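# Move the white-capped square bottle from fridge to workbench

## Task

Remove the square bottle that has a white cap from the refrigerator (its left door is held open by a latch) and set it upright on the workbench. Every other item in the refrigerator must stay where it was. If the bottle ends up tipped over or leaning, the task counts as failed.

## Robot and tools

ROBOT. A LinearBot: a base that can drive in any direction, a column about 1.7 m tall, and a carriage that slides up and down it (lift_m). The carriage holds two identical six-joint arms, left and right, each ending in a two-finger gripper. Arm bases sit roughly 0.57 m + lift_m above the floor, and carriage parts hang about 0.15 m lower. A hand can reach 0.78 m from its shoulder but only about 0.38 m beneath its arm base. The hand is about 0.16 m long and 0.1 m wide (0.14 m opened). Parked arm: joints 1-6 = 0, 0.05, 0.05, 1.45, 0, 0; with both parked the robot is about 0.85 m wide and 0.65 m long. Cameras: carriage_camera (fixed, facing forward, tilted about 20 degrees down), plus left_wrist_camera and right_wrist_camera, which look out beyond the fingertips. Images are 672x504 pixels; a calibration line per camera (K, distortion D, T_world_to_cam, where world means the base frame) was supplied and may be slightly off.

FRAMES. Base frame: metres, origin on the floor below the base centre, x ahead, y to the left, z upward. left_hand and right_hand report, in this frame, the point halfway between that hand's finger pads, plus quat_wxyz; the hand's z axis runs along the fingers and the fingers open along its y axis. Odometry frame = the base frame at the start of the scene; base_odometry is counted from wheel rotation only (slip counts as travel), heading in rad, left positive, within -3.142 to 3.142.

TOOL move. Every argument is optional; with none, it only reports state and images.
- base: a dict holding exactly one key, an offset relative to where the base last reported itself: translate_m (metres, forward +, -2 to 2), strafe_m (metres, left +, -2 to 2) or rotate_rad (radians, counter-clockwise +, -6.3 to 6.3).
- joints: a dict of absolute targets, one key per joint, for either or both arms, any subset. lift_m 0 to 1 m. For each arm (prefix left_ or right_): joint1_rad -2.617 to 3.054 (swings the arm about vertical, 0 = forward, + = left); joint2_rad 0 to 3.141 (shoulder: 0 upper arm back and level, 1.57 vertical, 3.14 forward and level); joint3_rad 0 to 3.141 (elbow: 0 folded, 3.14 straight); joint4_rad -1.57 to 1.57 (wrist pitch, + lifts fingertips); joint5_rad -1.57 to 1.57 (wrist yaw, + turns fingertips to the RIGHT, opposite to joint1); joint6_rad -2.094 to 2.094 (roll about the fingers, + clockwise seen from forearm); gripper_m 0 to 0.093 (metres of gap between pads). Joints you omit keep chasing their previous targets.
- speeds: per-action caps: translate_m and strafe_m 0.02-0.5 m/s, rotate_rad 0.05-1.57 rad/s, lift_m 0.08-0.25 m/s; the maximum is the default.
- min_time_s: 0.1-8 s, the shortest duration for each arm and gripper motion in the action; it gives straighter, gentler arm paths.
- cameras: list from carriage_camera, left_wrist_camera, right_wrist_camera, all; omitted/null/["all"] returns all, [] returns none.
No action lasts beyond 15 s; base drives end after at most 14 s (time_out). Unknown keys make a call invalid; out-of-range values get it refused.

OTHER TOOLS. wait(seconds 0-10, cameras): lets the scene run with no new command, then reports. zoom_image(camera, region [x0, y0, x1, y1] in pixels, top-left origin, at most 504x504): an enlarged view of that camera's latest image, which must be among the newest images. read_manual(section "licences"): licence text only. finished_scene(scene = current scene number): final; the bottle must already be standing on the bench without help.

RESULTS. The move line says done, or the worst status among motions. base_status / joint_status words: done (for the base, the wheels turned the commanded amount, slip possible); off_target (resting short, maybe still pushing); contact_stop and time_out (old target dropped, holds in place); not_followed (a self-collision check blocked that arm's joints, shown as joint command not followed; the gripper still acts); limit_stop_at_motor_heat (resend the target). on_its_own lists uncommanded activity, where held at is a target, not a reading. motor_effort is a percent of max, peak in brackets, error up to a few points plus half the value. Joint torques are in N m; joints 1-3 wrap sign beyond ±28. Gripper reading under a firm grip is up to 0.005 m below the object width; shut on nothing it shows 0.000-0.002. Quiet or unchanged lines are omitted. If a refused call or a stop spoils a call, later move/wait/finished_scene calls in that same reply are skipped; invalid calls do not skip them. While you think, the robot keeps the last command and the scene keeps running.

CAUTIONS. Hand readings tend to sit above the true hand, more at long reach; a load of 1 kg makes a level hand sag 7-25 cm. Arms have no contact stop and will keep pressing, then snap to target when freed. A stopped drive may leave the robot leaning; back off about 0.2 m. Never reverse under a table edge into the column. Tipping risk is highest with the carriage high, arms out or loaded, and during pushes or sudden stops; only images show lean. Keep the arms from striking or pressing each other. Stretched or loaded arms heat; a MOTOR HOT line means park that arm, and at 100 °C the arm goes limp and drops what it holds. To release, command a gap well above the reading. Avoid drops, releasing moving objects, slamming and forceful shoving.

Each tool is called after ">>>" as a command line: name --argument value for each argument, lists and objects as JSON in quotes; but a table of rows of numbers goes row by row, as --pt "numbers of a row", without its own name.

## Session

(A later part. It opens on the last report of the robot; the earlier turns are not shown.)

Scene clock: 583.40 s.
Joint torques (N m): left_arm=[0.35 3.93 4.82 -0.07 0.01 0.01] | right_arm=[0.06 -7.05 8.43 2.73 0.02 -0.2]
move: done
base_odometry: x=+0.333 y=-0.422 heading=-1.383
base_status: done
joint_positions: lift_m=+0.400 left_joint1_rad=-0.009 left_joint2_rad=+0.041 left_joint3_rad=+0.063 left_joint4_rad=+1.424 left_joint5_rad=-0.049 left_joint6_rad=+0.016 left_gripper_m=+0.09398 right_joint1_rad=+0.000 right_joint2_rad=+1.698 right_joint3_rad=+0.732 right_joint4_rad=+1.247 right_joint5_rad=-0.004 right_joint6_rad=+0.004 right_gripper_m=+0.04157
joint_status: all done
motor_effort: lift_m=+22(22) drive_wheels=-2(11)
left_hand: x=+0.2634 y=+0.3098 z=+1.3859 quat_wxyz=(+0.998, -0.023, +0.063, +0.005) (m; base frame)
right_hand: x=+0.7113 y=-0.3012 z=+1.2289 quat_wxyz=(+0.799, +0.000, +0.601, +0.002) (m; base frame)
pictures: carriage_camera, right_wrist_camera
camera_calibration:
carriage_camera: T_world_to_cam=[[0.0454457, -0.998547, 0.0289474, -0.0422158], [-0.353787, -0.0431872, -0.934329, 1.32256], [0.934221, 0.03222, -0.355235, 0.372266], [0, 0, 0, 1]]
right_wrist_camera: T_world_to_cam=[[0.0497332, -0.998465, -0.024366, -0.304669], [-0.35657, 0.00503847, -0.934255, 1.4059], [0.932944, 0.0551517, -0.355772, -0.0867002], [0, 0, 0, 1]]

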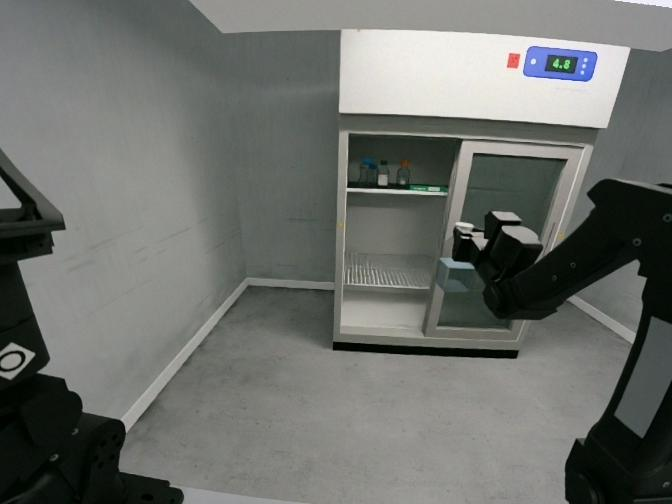

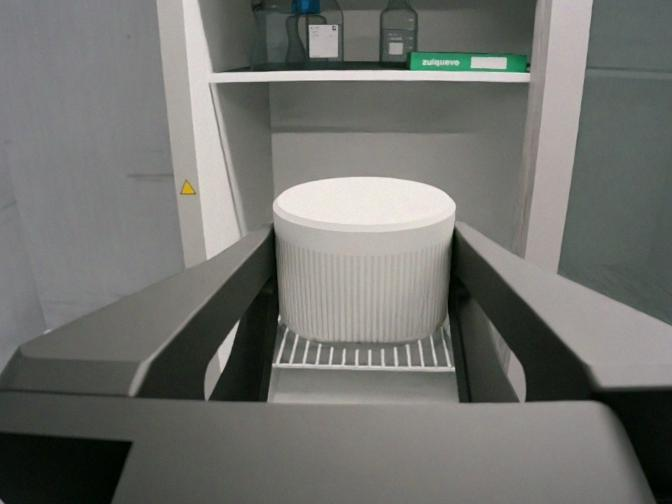

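>>> move --base '{"rotate_rad": 3.14}' --speeds '{"rotate_rad": 0.7}' --cameras '["carriage_camera"]'

Scene clock: 598.20 s.
Joint torques (N m): left_arm=[0.34 3.95 4.79 -0.07 0.01 0.01] | right_arm=[-0.12 -7.04 8.43 2.75 -0.01 -0.19]
move: done
base_odometry: x=+0.333 y=-0.422 heading=+1.757
base_status: done
joint_positions: lift_m=+0.400 left_joint1_rad=-0.009 left_joint2_rad=+0.041 left_joint3_rad=+0.063 left_joint4_rad=+1.424 left_joint5_rad=-0.049 left_joint6_rad=+0.016 left_gripper_m=+0.09400 right_joint1_rad=+0.002 right_joint2_rad=+1.698 right_joint3_rad=+0.732 right_joint4_rad=+1.247 right_joint5_rad=-0.002 right_joint6_rad=+0.003 right_gripper_m=+0.04157
motor_effort: lift_m=+22(22) drive_wheels=+7(13)
left_hand: x=+0.2634 y=+0.3098 z=+1.3859 quat_wxyz=(+0.998, -0.023, +0.063, +0.005) (m; base frame)
right_hand: x=+0.7113 y=-0.3006 z=+1.2290 quat_wxyz=(+0.799, +0.000, +0.601, +0.003) (m; base frame)
pictures: carriage_camera
camera_calibration:
carriage_camera: T_world_to_cam=[[0.0454457, -0.998547, 0.0289474, -0.0422158], [-0.353787, -0.0431872, -0.934329, 1.32256], [0.934221, 0.03222, -0.355235, 0.372266], [0, 0, 0, 1]]

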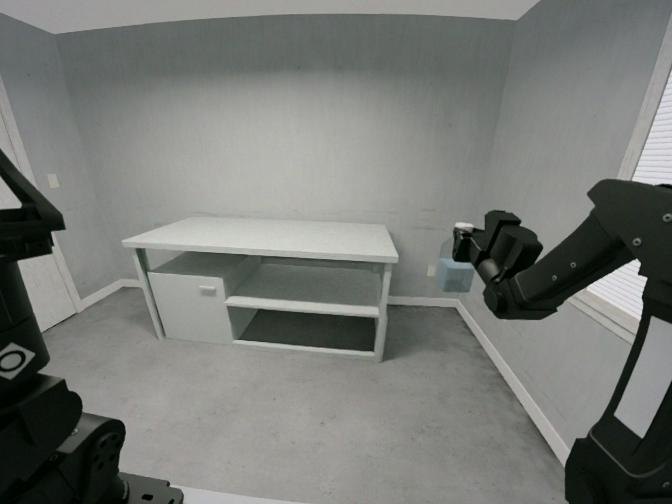

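>>> move --base '{"strafe_m": 0.42}' --joints '{"lift_m": 0.28}' --speeds '{"strafe_m": 0.25, "lift_m": 0.1}' --cameras '[]'

>>> move --base '{"translate_m": 0.55}' --speeds '{"translate_m": 0.25}' --cameras '["carriage_camera", "right_wrist_camera"]'

Scene clock: 644.27 s.
move: done
base_status: done
joint_status: all done
motor_effort: lift_m=+22(23) drive_wheels=-6(15)
pictures: none

Scene clock: 647.83 s.
Joint torques (N m): left_arm=[0.35 3.96 4.81 -0.07 0 0.01] | right_arm=[-0.01 -7.15 8.36 2.74 0 -0.19]
move: done
base_odometry: x=-0.182 y=+0.040 heading=+1.758
base_status: done
joint_positions: lift_m=+0.280 left_joint1_rad=-0.009 left_joint2_rad=+0.041 left_joint3_rad=+0.063 left_joint4_rad=+1.424 left_joint5_rad=-0.049 left_joint6_rad=+0.016 left_gripper_m=+0.09400 right_joint1_rad=+0.001 right_joint2_rad=+1.699 right_joint3_rad=+0.732 right_joint4_rad=+1.247 right_joint5_rad=-0.002 right_joint6_rad=+0.003 right_gripper_m=+0.04157
motor_effort: lift_m=+22(22) drive_wheels=-5(12)
left_hand: x=+0.2633 y=+0.3098 z=+1.2659 quat_wxyz=(+0.998, -0.023, +0.062, +0.005) (m; base frame)
right_hand: x=+0.7114 y=-0.3010 z=+1.1087 quat_wxyz=(+0.799, +0.000, +0.601, +0.002) (m; base frame)
pictures: carriage_camera, right_wrist_camera
camera_calibration:
carriage_camera: T_world_to_cam=[[0.0454457, -0.998547, 0.0289474, -0.0387404], [-0.353787, -0.0431872, -0.934329, 1.21039], [0.934221, 0.03222, -0.355235, 0.329617], [0, 0, 0, 1]]
right_wrist_camera: T_world_to_cam=[[0.0488348, -0.998515, -0.0241627, -0.306984], [-0.356563, 0.00516917, -0.934257, 1.29364], [0.932994, 0.0542398, -0.355781, -0.129853], [0, 0, 0, 1]]

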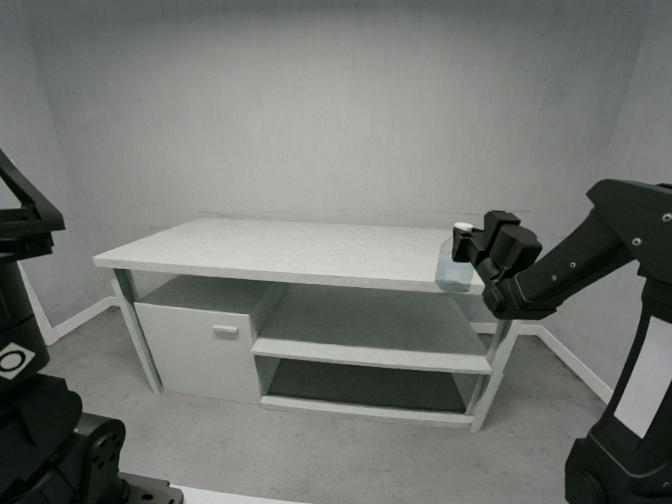

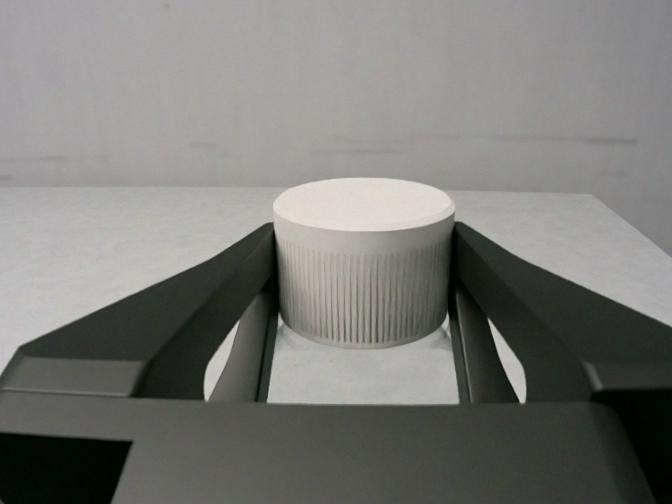

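>>> move --base '{"rotate_rad": -0.045}' --speeds '{"rotate_rad": 0.2}' --cameras '[]'

>>> move --base '{"translate_m": 0.38}' --speeds '{"translate_m": 0.2}' --cameras '["carriage_camera", "right_wrist_camera"]'

>>> zoom_image --camera "carriage_camera" --region '[380, 180, 620, 350]'

Scene clock: 668.83 s.
move: done
base_status: done
motor_effort: lift_m=+22(22) drive_wheels=-5(8)
pictures: none

Scene clock: 671.90 s.
Joint torques (N m): left_arm=[0.29 3.95 4.79 -0.08 0.01 0] | right_arm=[0.32 -7.04 8.38 2.76 -0.02 -0.18]
move: done
base_odometry: x=-0.236 y=+0.416 heading=+1.713
base_status: done
joint_positions: lift_m=+0.280 left_joint1_rad=-0.009 left_joint2_rad=+0.041 left_joint3_rad=+0.063 left_joint4_rad=+1.425 left_joint5_rad=-0.049 left_joint6_rad=+0.016 left_gripper_m=+0.09400 right_joint1_rad=-0.003 right_joint2_rad=+1.699 right_joint3_rad=+0.732 right_joint4_rad=+1.248 right_joint5_rad=+0.000 right_joint6_rad=+0.002 right_gripper_m=+0.04157
motor_effort: lift_m=+22(22) drive_wheels=-8(17)
left_hand: x=+0.2631 y=+0.3098 z=+1.2659 quat_wxyz=(+0.998, -0.023, +0.062, +0.005) (m; base frame)
right_hand: x=+0.7113 y=-0.3030 z=+1.1088 quat_wxyz=(+0.799, +0.002, +0.601, +0.000) (m; base frame)
pictures: carriage_camera, right_wrist_camera
camera_calibration:
carriage_camera: T_world_to_cam=[[0.0454457, -0.998547, 0.0289474, -0.0387404], [-0.353787, -0.0431872, -0.934329, 1.21039], [0.934221, 0.03222, -0.355235, 0.329617], [0, 0, 0, 1]]
right_wrist_camera: T_world_to_cam=[[0.0434798, -0.998759, -0.0243079, -0.305052], [-0.356173, 0.00723574, -0.934392, 1.29422], [0.933408, 0.049285, -0.355417, -0.131889], [0, 0, 0, 1]]

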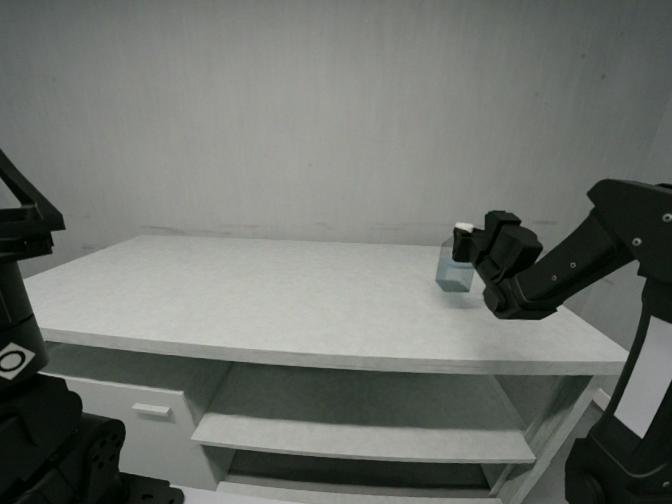

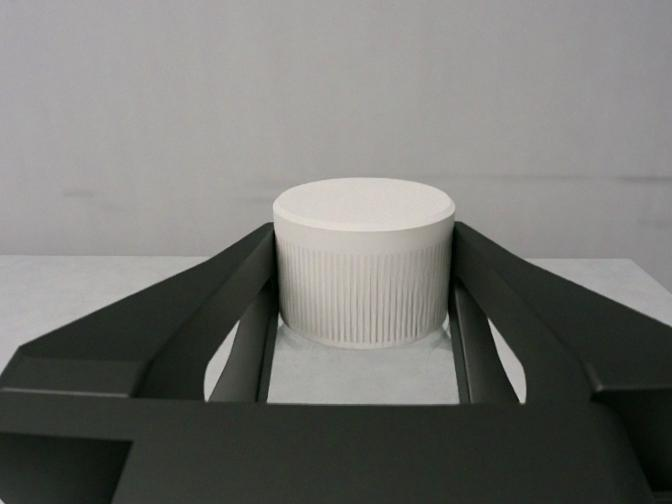

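Scaled by 2.100 from the camera's 672x504 image, which has a finer 960x720 frame.

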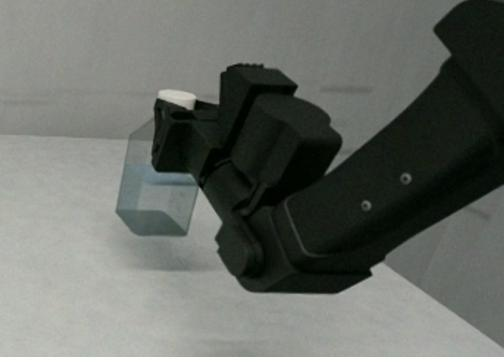

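>>> move --joints '{"lift_m": 0.2}' --speeds '{"lift_m": 0.08}' --cameras '["carriage_camera", "right_wrist_camera"]'

>>> zoom_image --camera "carriage_camera" --region '[380, 180, 620, 350]'

Scene clock: 687.67 s.
Joint torques (N m): left_arm=[0.32 3.93 4.85 -0.09 0.01 0.01] | right_arm=[0.32 -7.12 8.4 2.48 -0.02 -0.18]
move: done
base_odometry: x=-0.236 y=+0.416 heading=+1.713
joint_positions: lift_m=+0.200 left_joint1_rad=-0.009 left_joint2_rad=+0.041 left_joint3_rad=+0.063 left_joint4_rad=+1.425 left_joint5_rad=-0.049 left_joint6_rad=+0.016 left_gripper_m=+0.09400 right_joint1_rad=-0.003 right_joint2_rad=+1.699 right_joint3_rad=+0.732 right_joint4_rad=+1.273 right_joint5_rad=+0.000 right_joint6_rad=+0.002 right_gripper_m=+0.04157
joint_status: all done
motor_effort: lift_m=+21(22) drive_wheels=-6(8)
left_hand: x=+0.2631 y=+0.3098 z=+1.1861 quat_wxyz=(+0.998, -0.023, +0.062, +0.005) (m; base frame)
right_hand: x=+0.7096 y=-0.3030 z=+1.0348 quat_wxyz=(+0.807, +0.002, +0.591, +0.000) (m; base frame)
pictures: carriage_camera, right_wrist_camera
camera_calibration:
carriage_camera: T_world_to_cam=[[0.0454457, -0.998547, 0.0289474, -0.0364284], [-0.353787, -0.0431872, -0.934329, 1.13577], [0.934221, 0.03222, -0.355235, 0.301246], [0, 0, 0, 1]]
right_wrist_camera: T_world_to_cam=[[0.0440772, -0.99876, -0.0231411, -0.308399], [-0.332537, 0.00717512, -0.943063, 1.21667], [0.942059, 0.0492629, -0.331809, -0.18707], [0, 0, 0, 1]]

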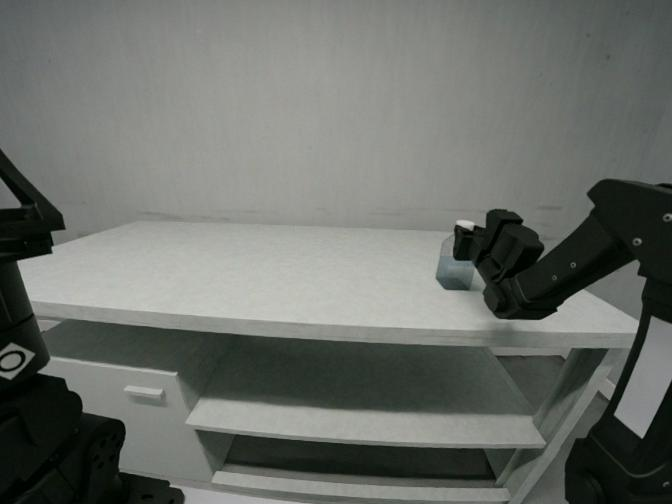

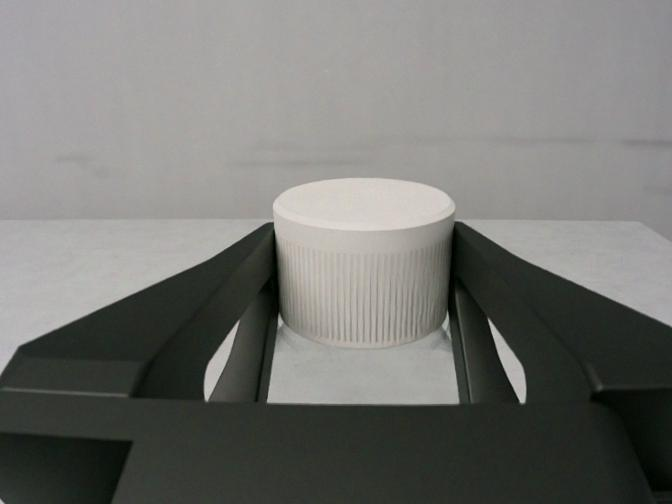

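Scaled by 2.100 from the camera's 672x504 image, which has a finer 960x720 frame.

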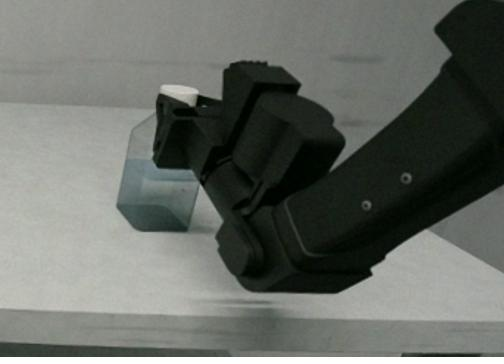

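>>> move --joints '{"right_joint4_rad": 1.238}' --min_time_s 2 --cameras '["carriage_camera", "right_wrist_camera"]'

>>> zoom_image --camera "carriage_camera" --region '[380, 180, 620, 350]'

Scene clock: 709.00 s.
Joint torques (N m): left_arm=[0.32 3.96 4.79 -0.08 0.01 0.01] | right_arm=[0.32 -7.13 8.38 1.46 -0.02 -0.18]
move: done
base_odometry: x=-0.236 y=+0.416 heading=+1.713
joint_positions: lift_m=+0.200 left_joint1_rad=-0.009 left_joint2_rad=+0.041 left_joint3_rad=+0.063 left_joint4_rad=+1.425 left_joint5_rad=-0.049 left_joint6_rad=+0.016 left_gripper_m=+0.09400 right_joint1_rad=-0.003 right_joint2_rad=+1.699 right_joint3_rad=+0.732 right_joint4_rad=+1.261 right_joint5_rad=+0.000 right_joint6_rad=+0.002 right_gripper_m=+0.04157
joint_status: all done
motor_effort: lift_m=+21(21) drive_wheels=-6(9)
left_hand: x=+0.2631 y=+0.3098 z=+1.1861 quat_wxyz=(+0.998, -0.023, +0.062, +0.005) (m; base frame)
right_hand: x=+0.7104 y=-0.3030 z=+1.0321 quat_wxyz=(+0.803, +0.002, +0.596, +0.000) (m; base frame)
pictures: carriage_camera, right_wrist_camera
camera_calibration:
carriage_camera: T_world_to_cam=[[0.0454457, -0.998547, 0.0289474, -0.0364284], [-0.353787, -0.0431872, -0.934329, 1.13577], [0.934221, 0.03222, -0.355235, 0.301246], [0, 0, 0, 1]]
right_wrist_camera: T_world_to_cam=[[0.0438003, -0.998759, -0.023691, -0.307739], [-0.343666, 0.00720367, -0.939064, 1.21813], [0.93807, 0.0492731, -0.342924, -0.174494], [0, 0, 0, 1]]

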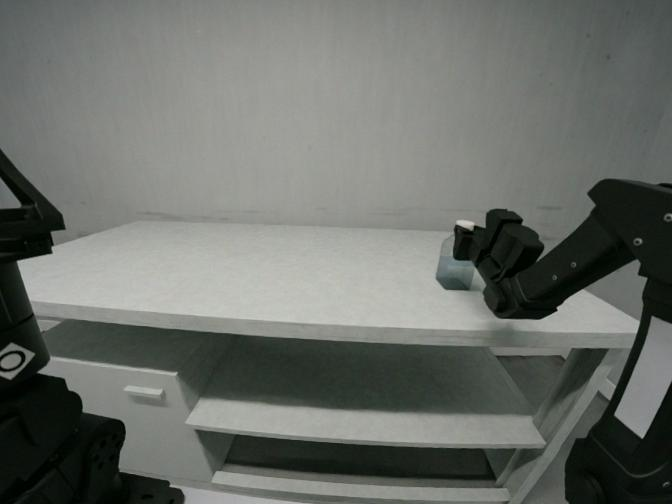

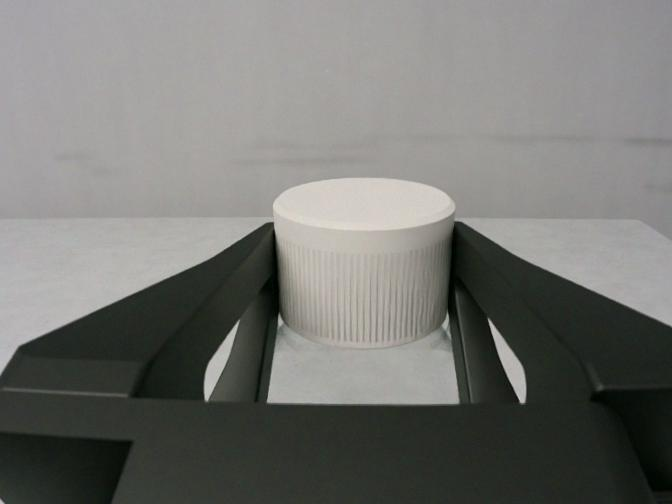

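Scaled by 2.100 from the camera's 672x504 image, which has a finer 960x720 frame.

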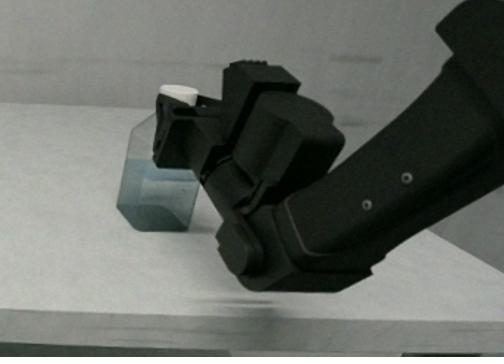

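>>> move --joints '{"right_gripper_m": 0.075}' --min_time_s 2 --cameras '["carriage_camera", "right_wrist_camera"]'

>>> zoom_image --camera "carriage_camera" --region '[380, 180, 620, 350]'

Scene clock: 721.60 s.
Joint torques (N m): left_arm=[0.34 3.93 4.82 -0.08 0.01 0.01] | right_arm=[0.32 -7.15 8.39 1.68 -0.03 -0.18]
move: done
base_odometry: x=-0.236 y=+0.416 heading=+1.713
joint_positions: lift_m=+0.200 left_joint1_rad=-0.009 left_joint2_rad=+0.041 left_joint3_rad=+0.063 left_joint4_rad=+1.425 left_joint5_rad=-0.049 left_joint6_rad=+0.016 left_gripper_m=+0.09400 right_joint1_rad=-0.003 right_joint2_rad=+1.699 right_joint3_rad=+0.732 right_joint4_rad=+1.240 right_joint5_rad=+0.000 right_joint6_rad=+0.002 right_gripper_m=+0.07496
joint_status: all done
motor_effort: lift_m=+21(21) drive_wheels=-6(9)
left_hand: x=+0.2631 y=+0.3098 z=+1.1861 quat_wxyz=(+0.998, -0.023, +0.062, +0.005) (m; base frame)
right_hand: x=+0.7119 y=-0.3030 z=+1.0271 quat_wxyz=(+0.797, +0.002, +0.604, +0.000) (m; base frame)
pictures: carriage_camera, right_wrist_camera
camera_calibration:
carriage_camera: T_world_to_cam=[[0.0454457, -0.998547, 0.0289474, -0.0364284], [-0.353787, -0.0431872, -0.934329, 1.13577], [0.934221, 0.03222, -0.355235, 0.301246], [0, 0, 0, 1]]
right_wrist_camera: T_world_to_cam=[[0.043293, -0.998758, -0.0246585, -0.306568], [-0.363292, 0.007254, -0.931647, 1.22034], [0.930669, 0.0492921, -0.362527, -0.152142], [0, 0, 0, 1]]

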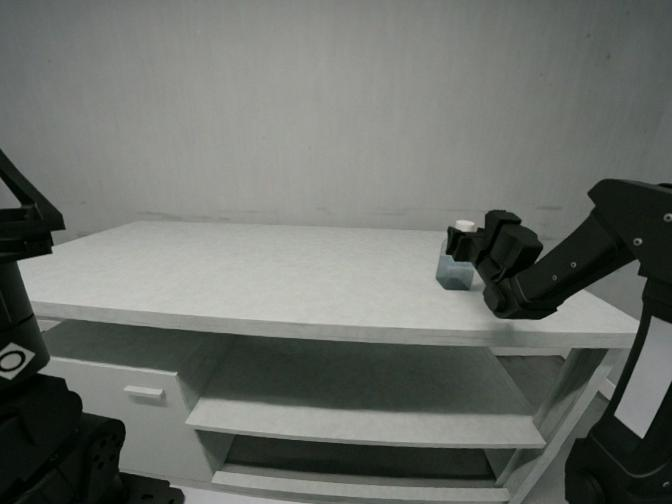

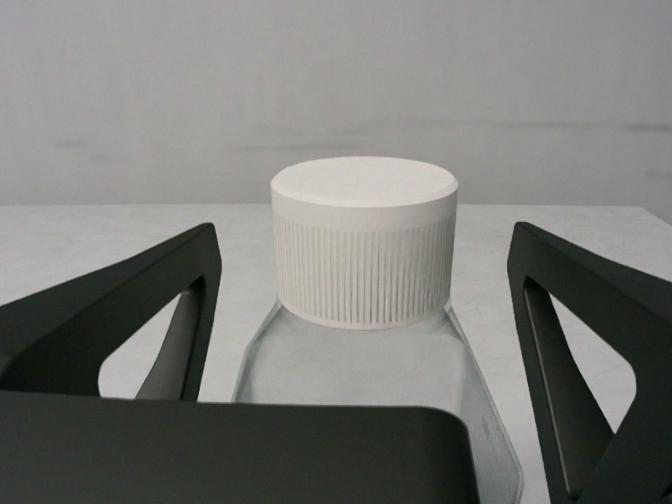

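Scaled by 2.100 from the camera's 672x504 image, which has a finer 960x720 frame.

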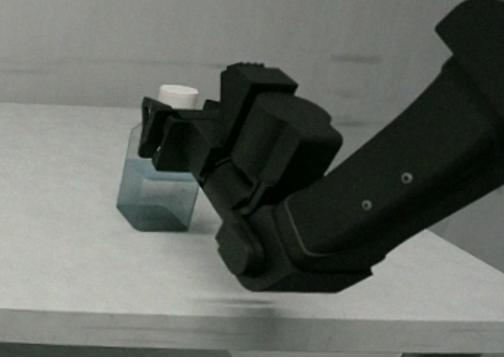

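>>> move --base '{"translate_m": -0.3}' --speeds '{"translate_m": 0.15}' --cameras '["carriage_camera", "right_wrist_camera"]'

>>> zoom_image --camera "carriage_camera" --region '[340, 180, 580, 350]'

Scene clock: 731.10 s.
Joint torques (N m): left_arm=[0.34 3.95 4.88 -0.07 0.01 0] | right_arm=[0.35 -7.15 8.42 1.74 -0.03 -0.18]
move: done
base_odometry: x=-0.194 y=+0.119 heading=+1.713
base_status: done
joint_positions: lift_m=+0.200 left_joint1_rad=-0.009 left_joint2_rad=+0.041 left_joint3_rad=+0.063 left_joint4_rad=+1.424 left_joint5_rad=-0.049 left_joint6_rad=+0.016 left_gripper_m=+0.09400 right_joint1_rad=-0.003 right_joint2_rad=+1.699 right_joint3_rad=+0.732 right_joint4_rad=+1.235 right_joint5_rad=+0.000 right_joint6_rad=+0.002 right_gripper_m=+0.07496
motor_effort: lift_m=+21(21) drive_wheels=+0(15)
left_hand: x=+0.2634 y=+0.3098 z=+1.1860 quat_wxyz=(+0.998, -0.023, +0.063, +0.005) (m; base frame)
right_hand: x=+0.7122 y=-0.3030 z=+1.0259 quat_wxyz=(+0.796, +0.002, +0.606, +0.000) (m; base frame)
pictures: carriage_camera, right_wrist_camera
camera_calibration:
carriage_camera: T_world_to_cam=[[0.0454457, -0.998547, 0.0289474, -0.0364284], [-0.353787, -0.0431872, -0.934329, 1.13577], [0.934221, 0.03222, -0.355235, 0.301246], [0, 0, 0, 1]]
right_wrist_camera: T_world_to_cam=[[0.0431702, -0.998758, -0.0248856, -0.306291], [-0.367908, 0.00726584, -0.929834, 1.2208], [0.92886, 0.0492967, -0.367137, -0.146853], [0, 0, 0, 1]]

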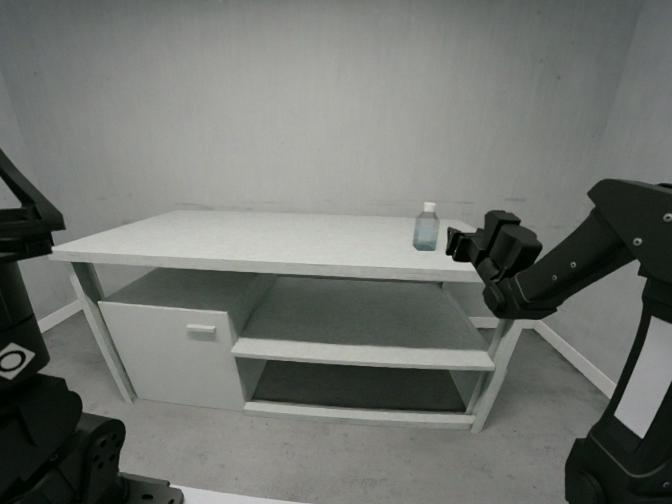

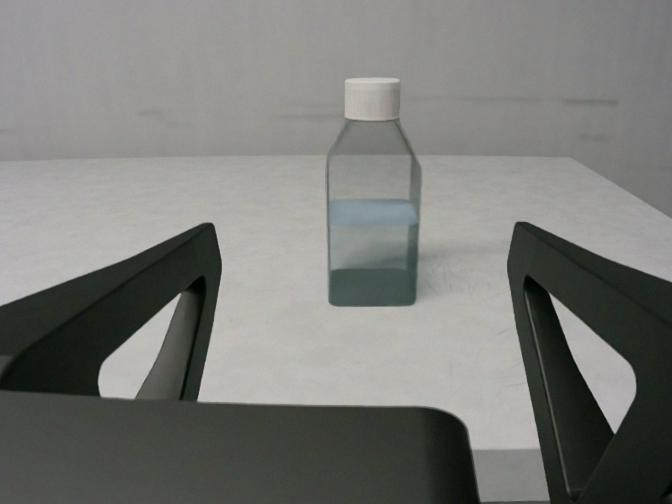

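Scaled by 2.100 from the camera's 672x504 image, which has a finer 960x720 frame.

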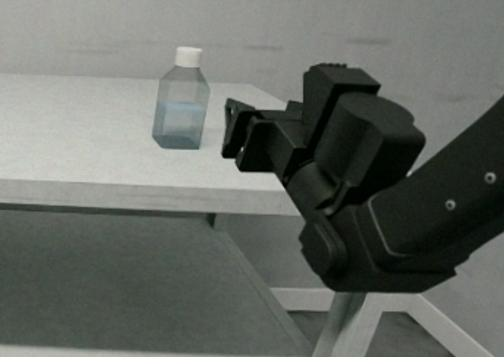

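Bottle stands on the bench, and the robot is clear of it.

>>> finished_scene --scene 1

The scene is finished: the task was done.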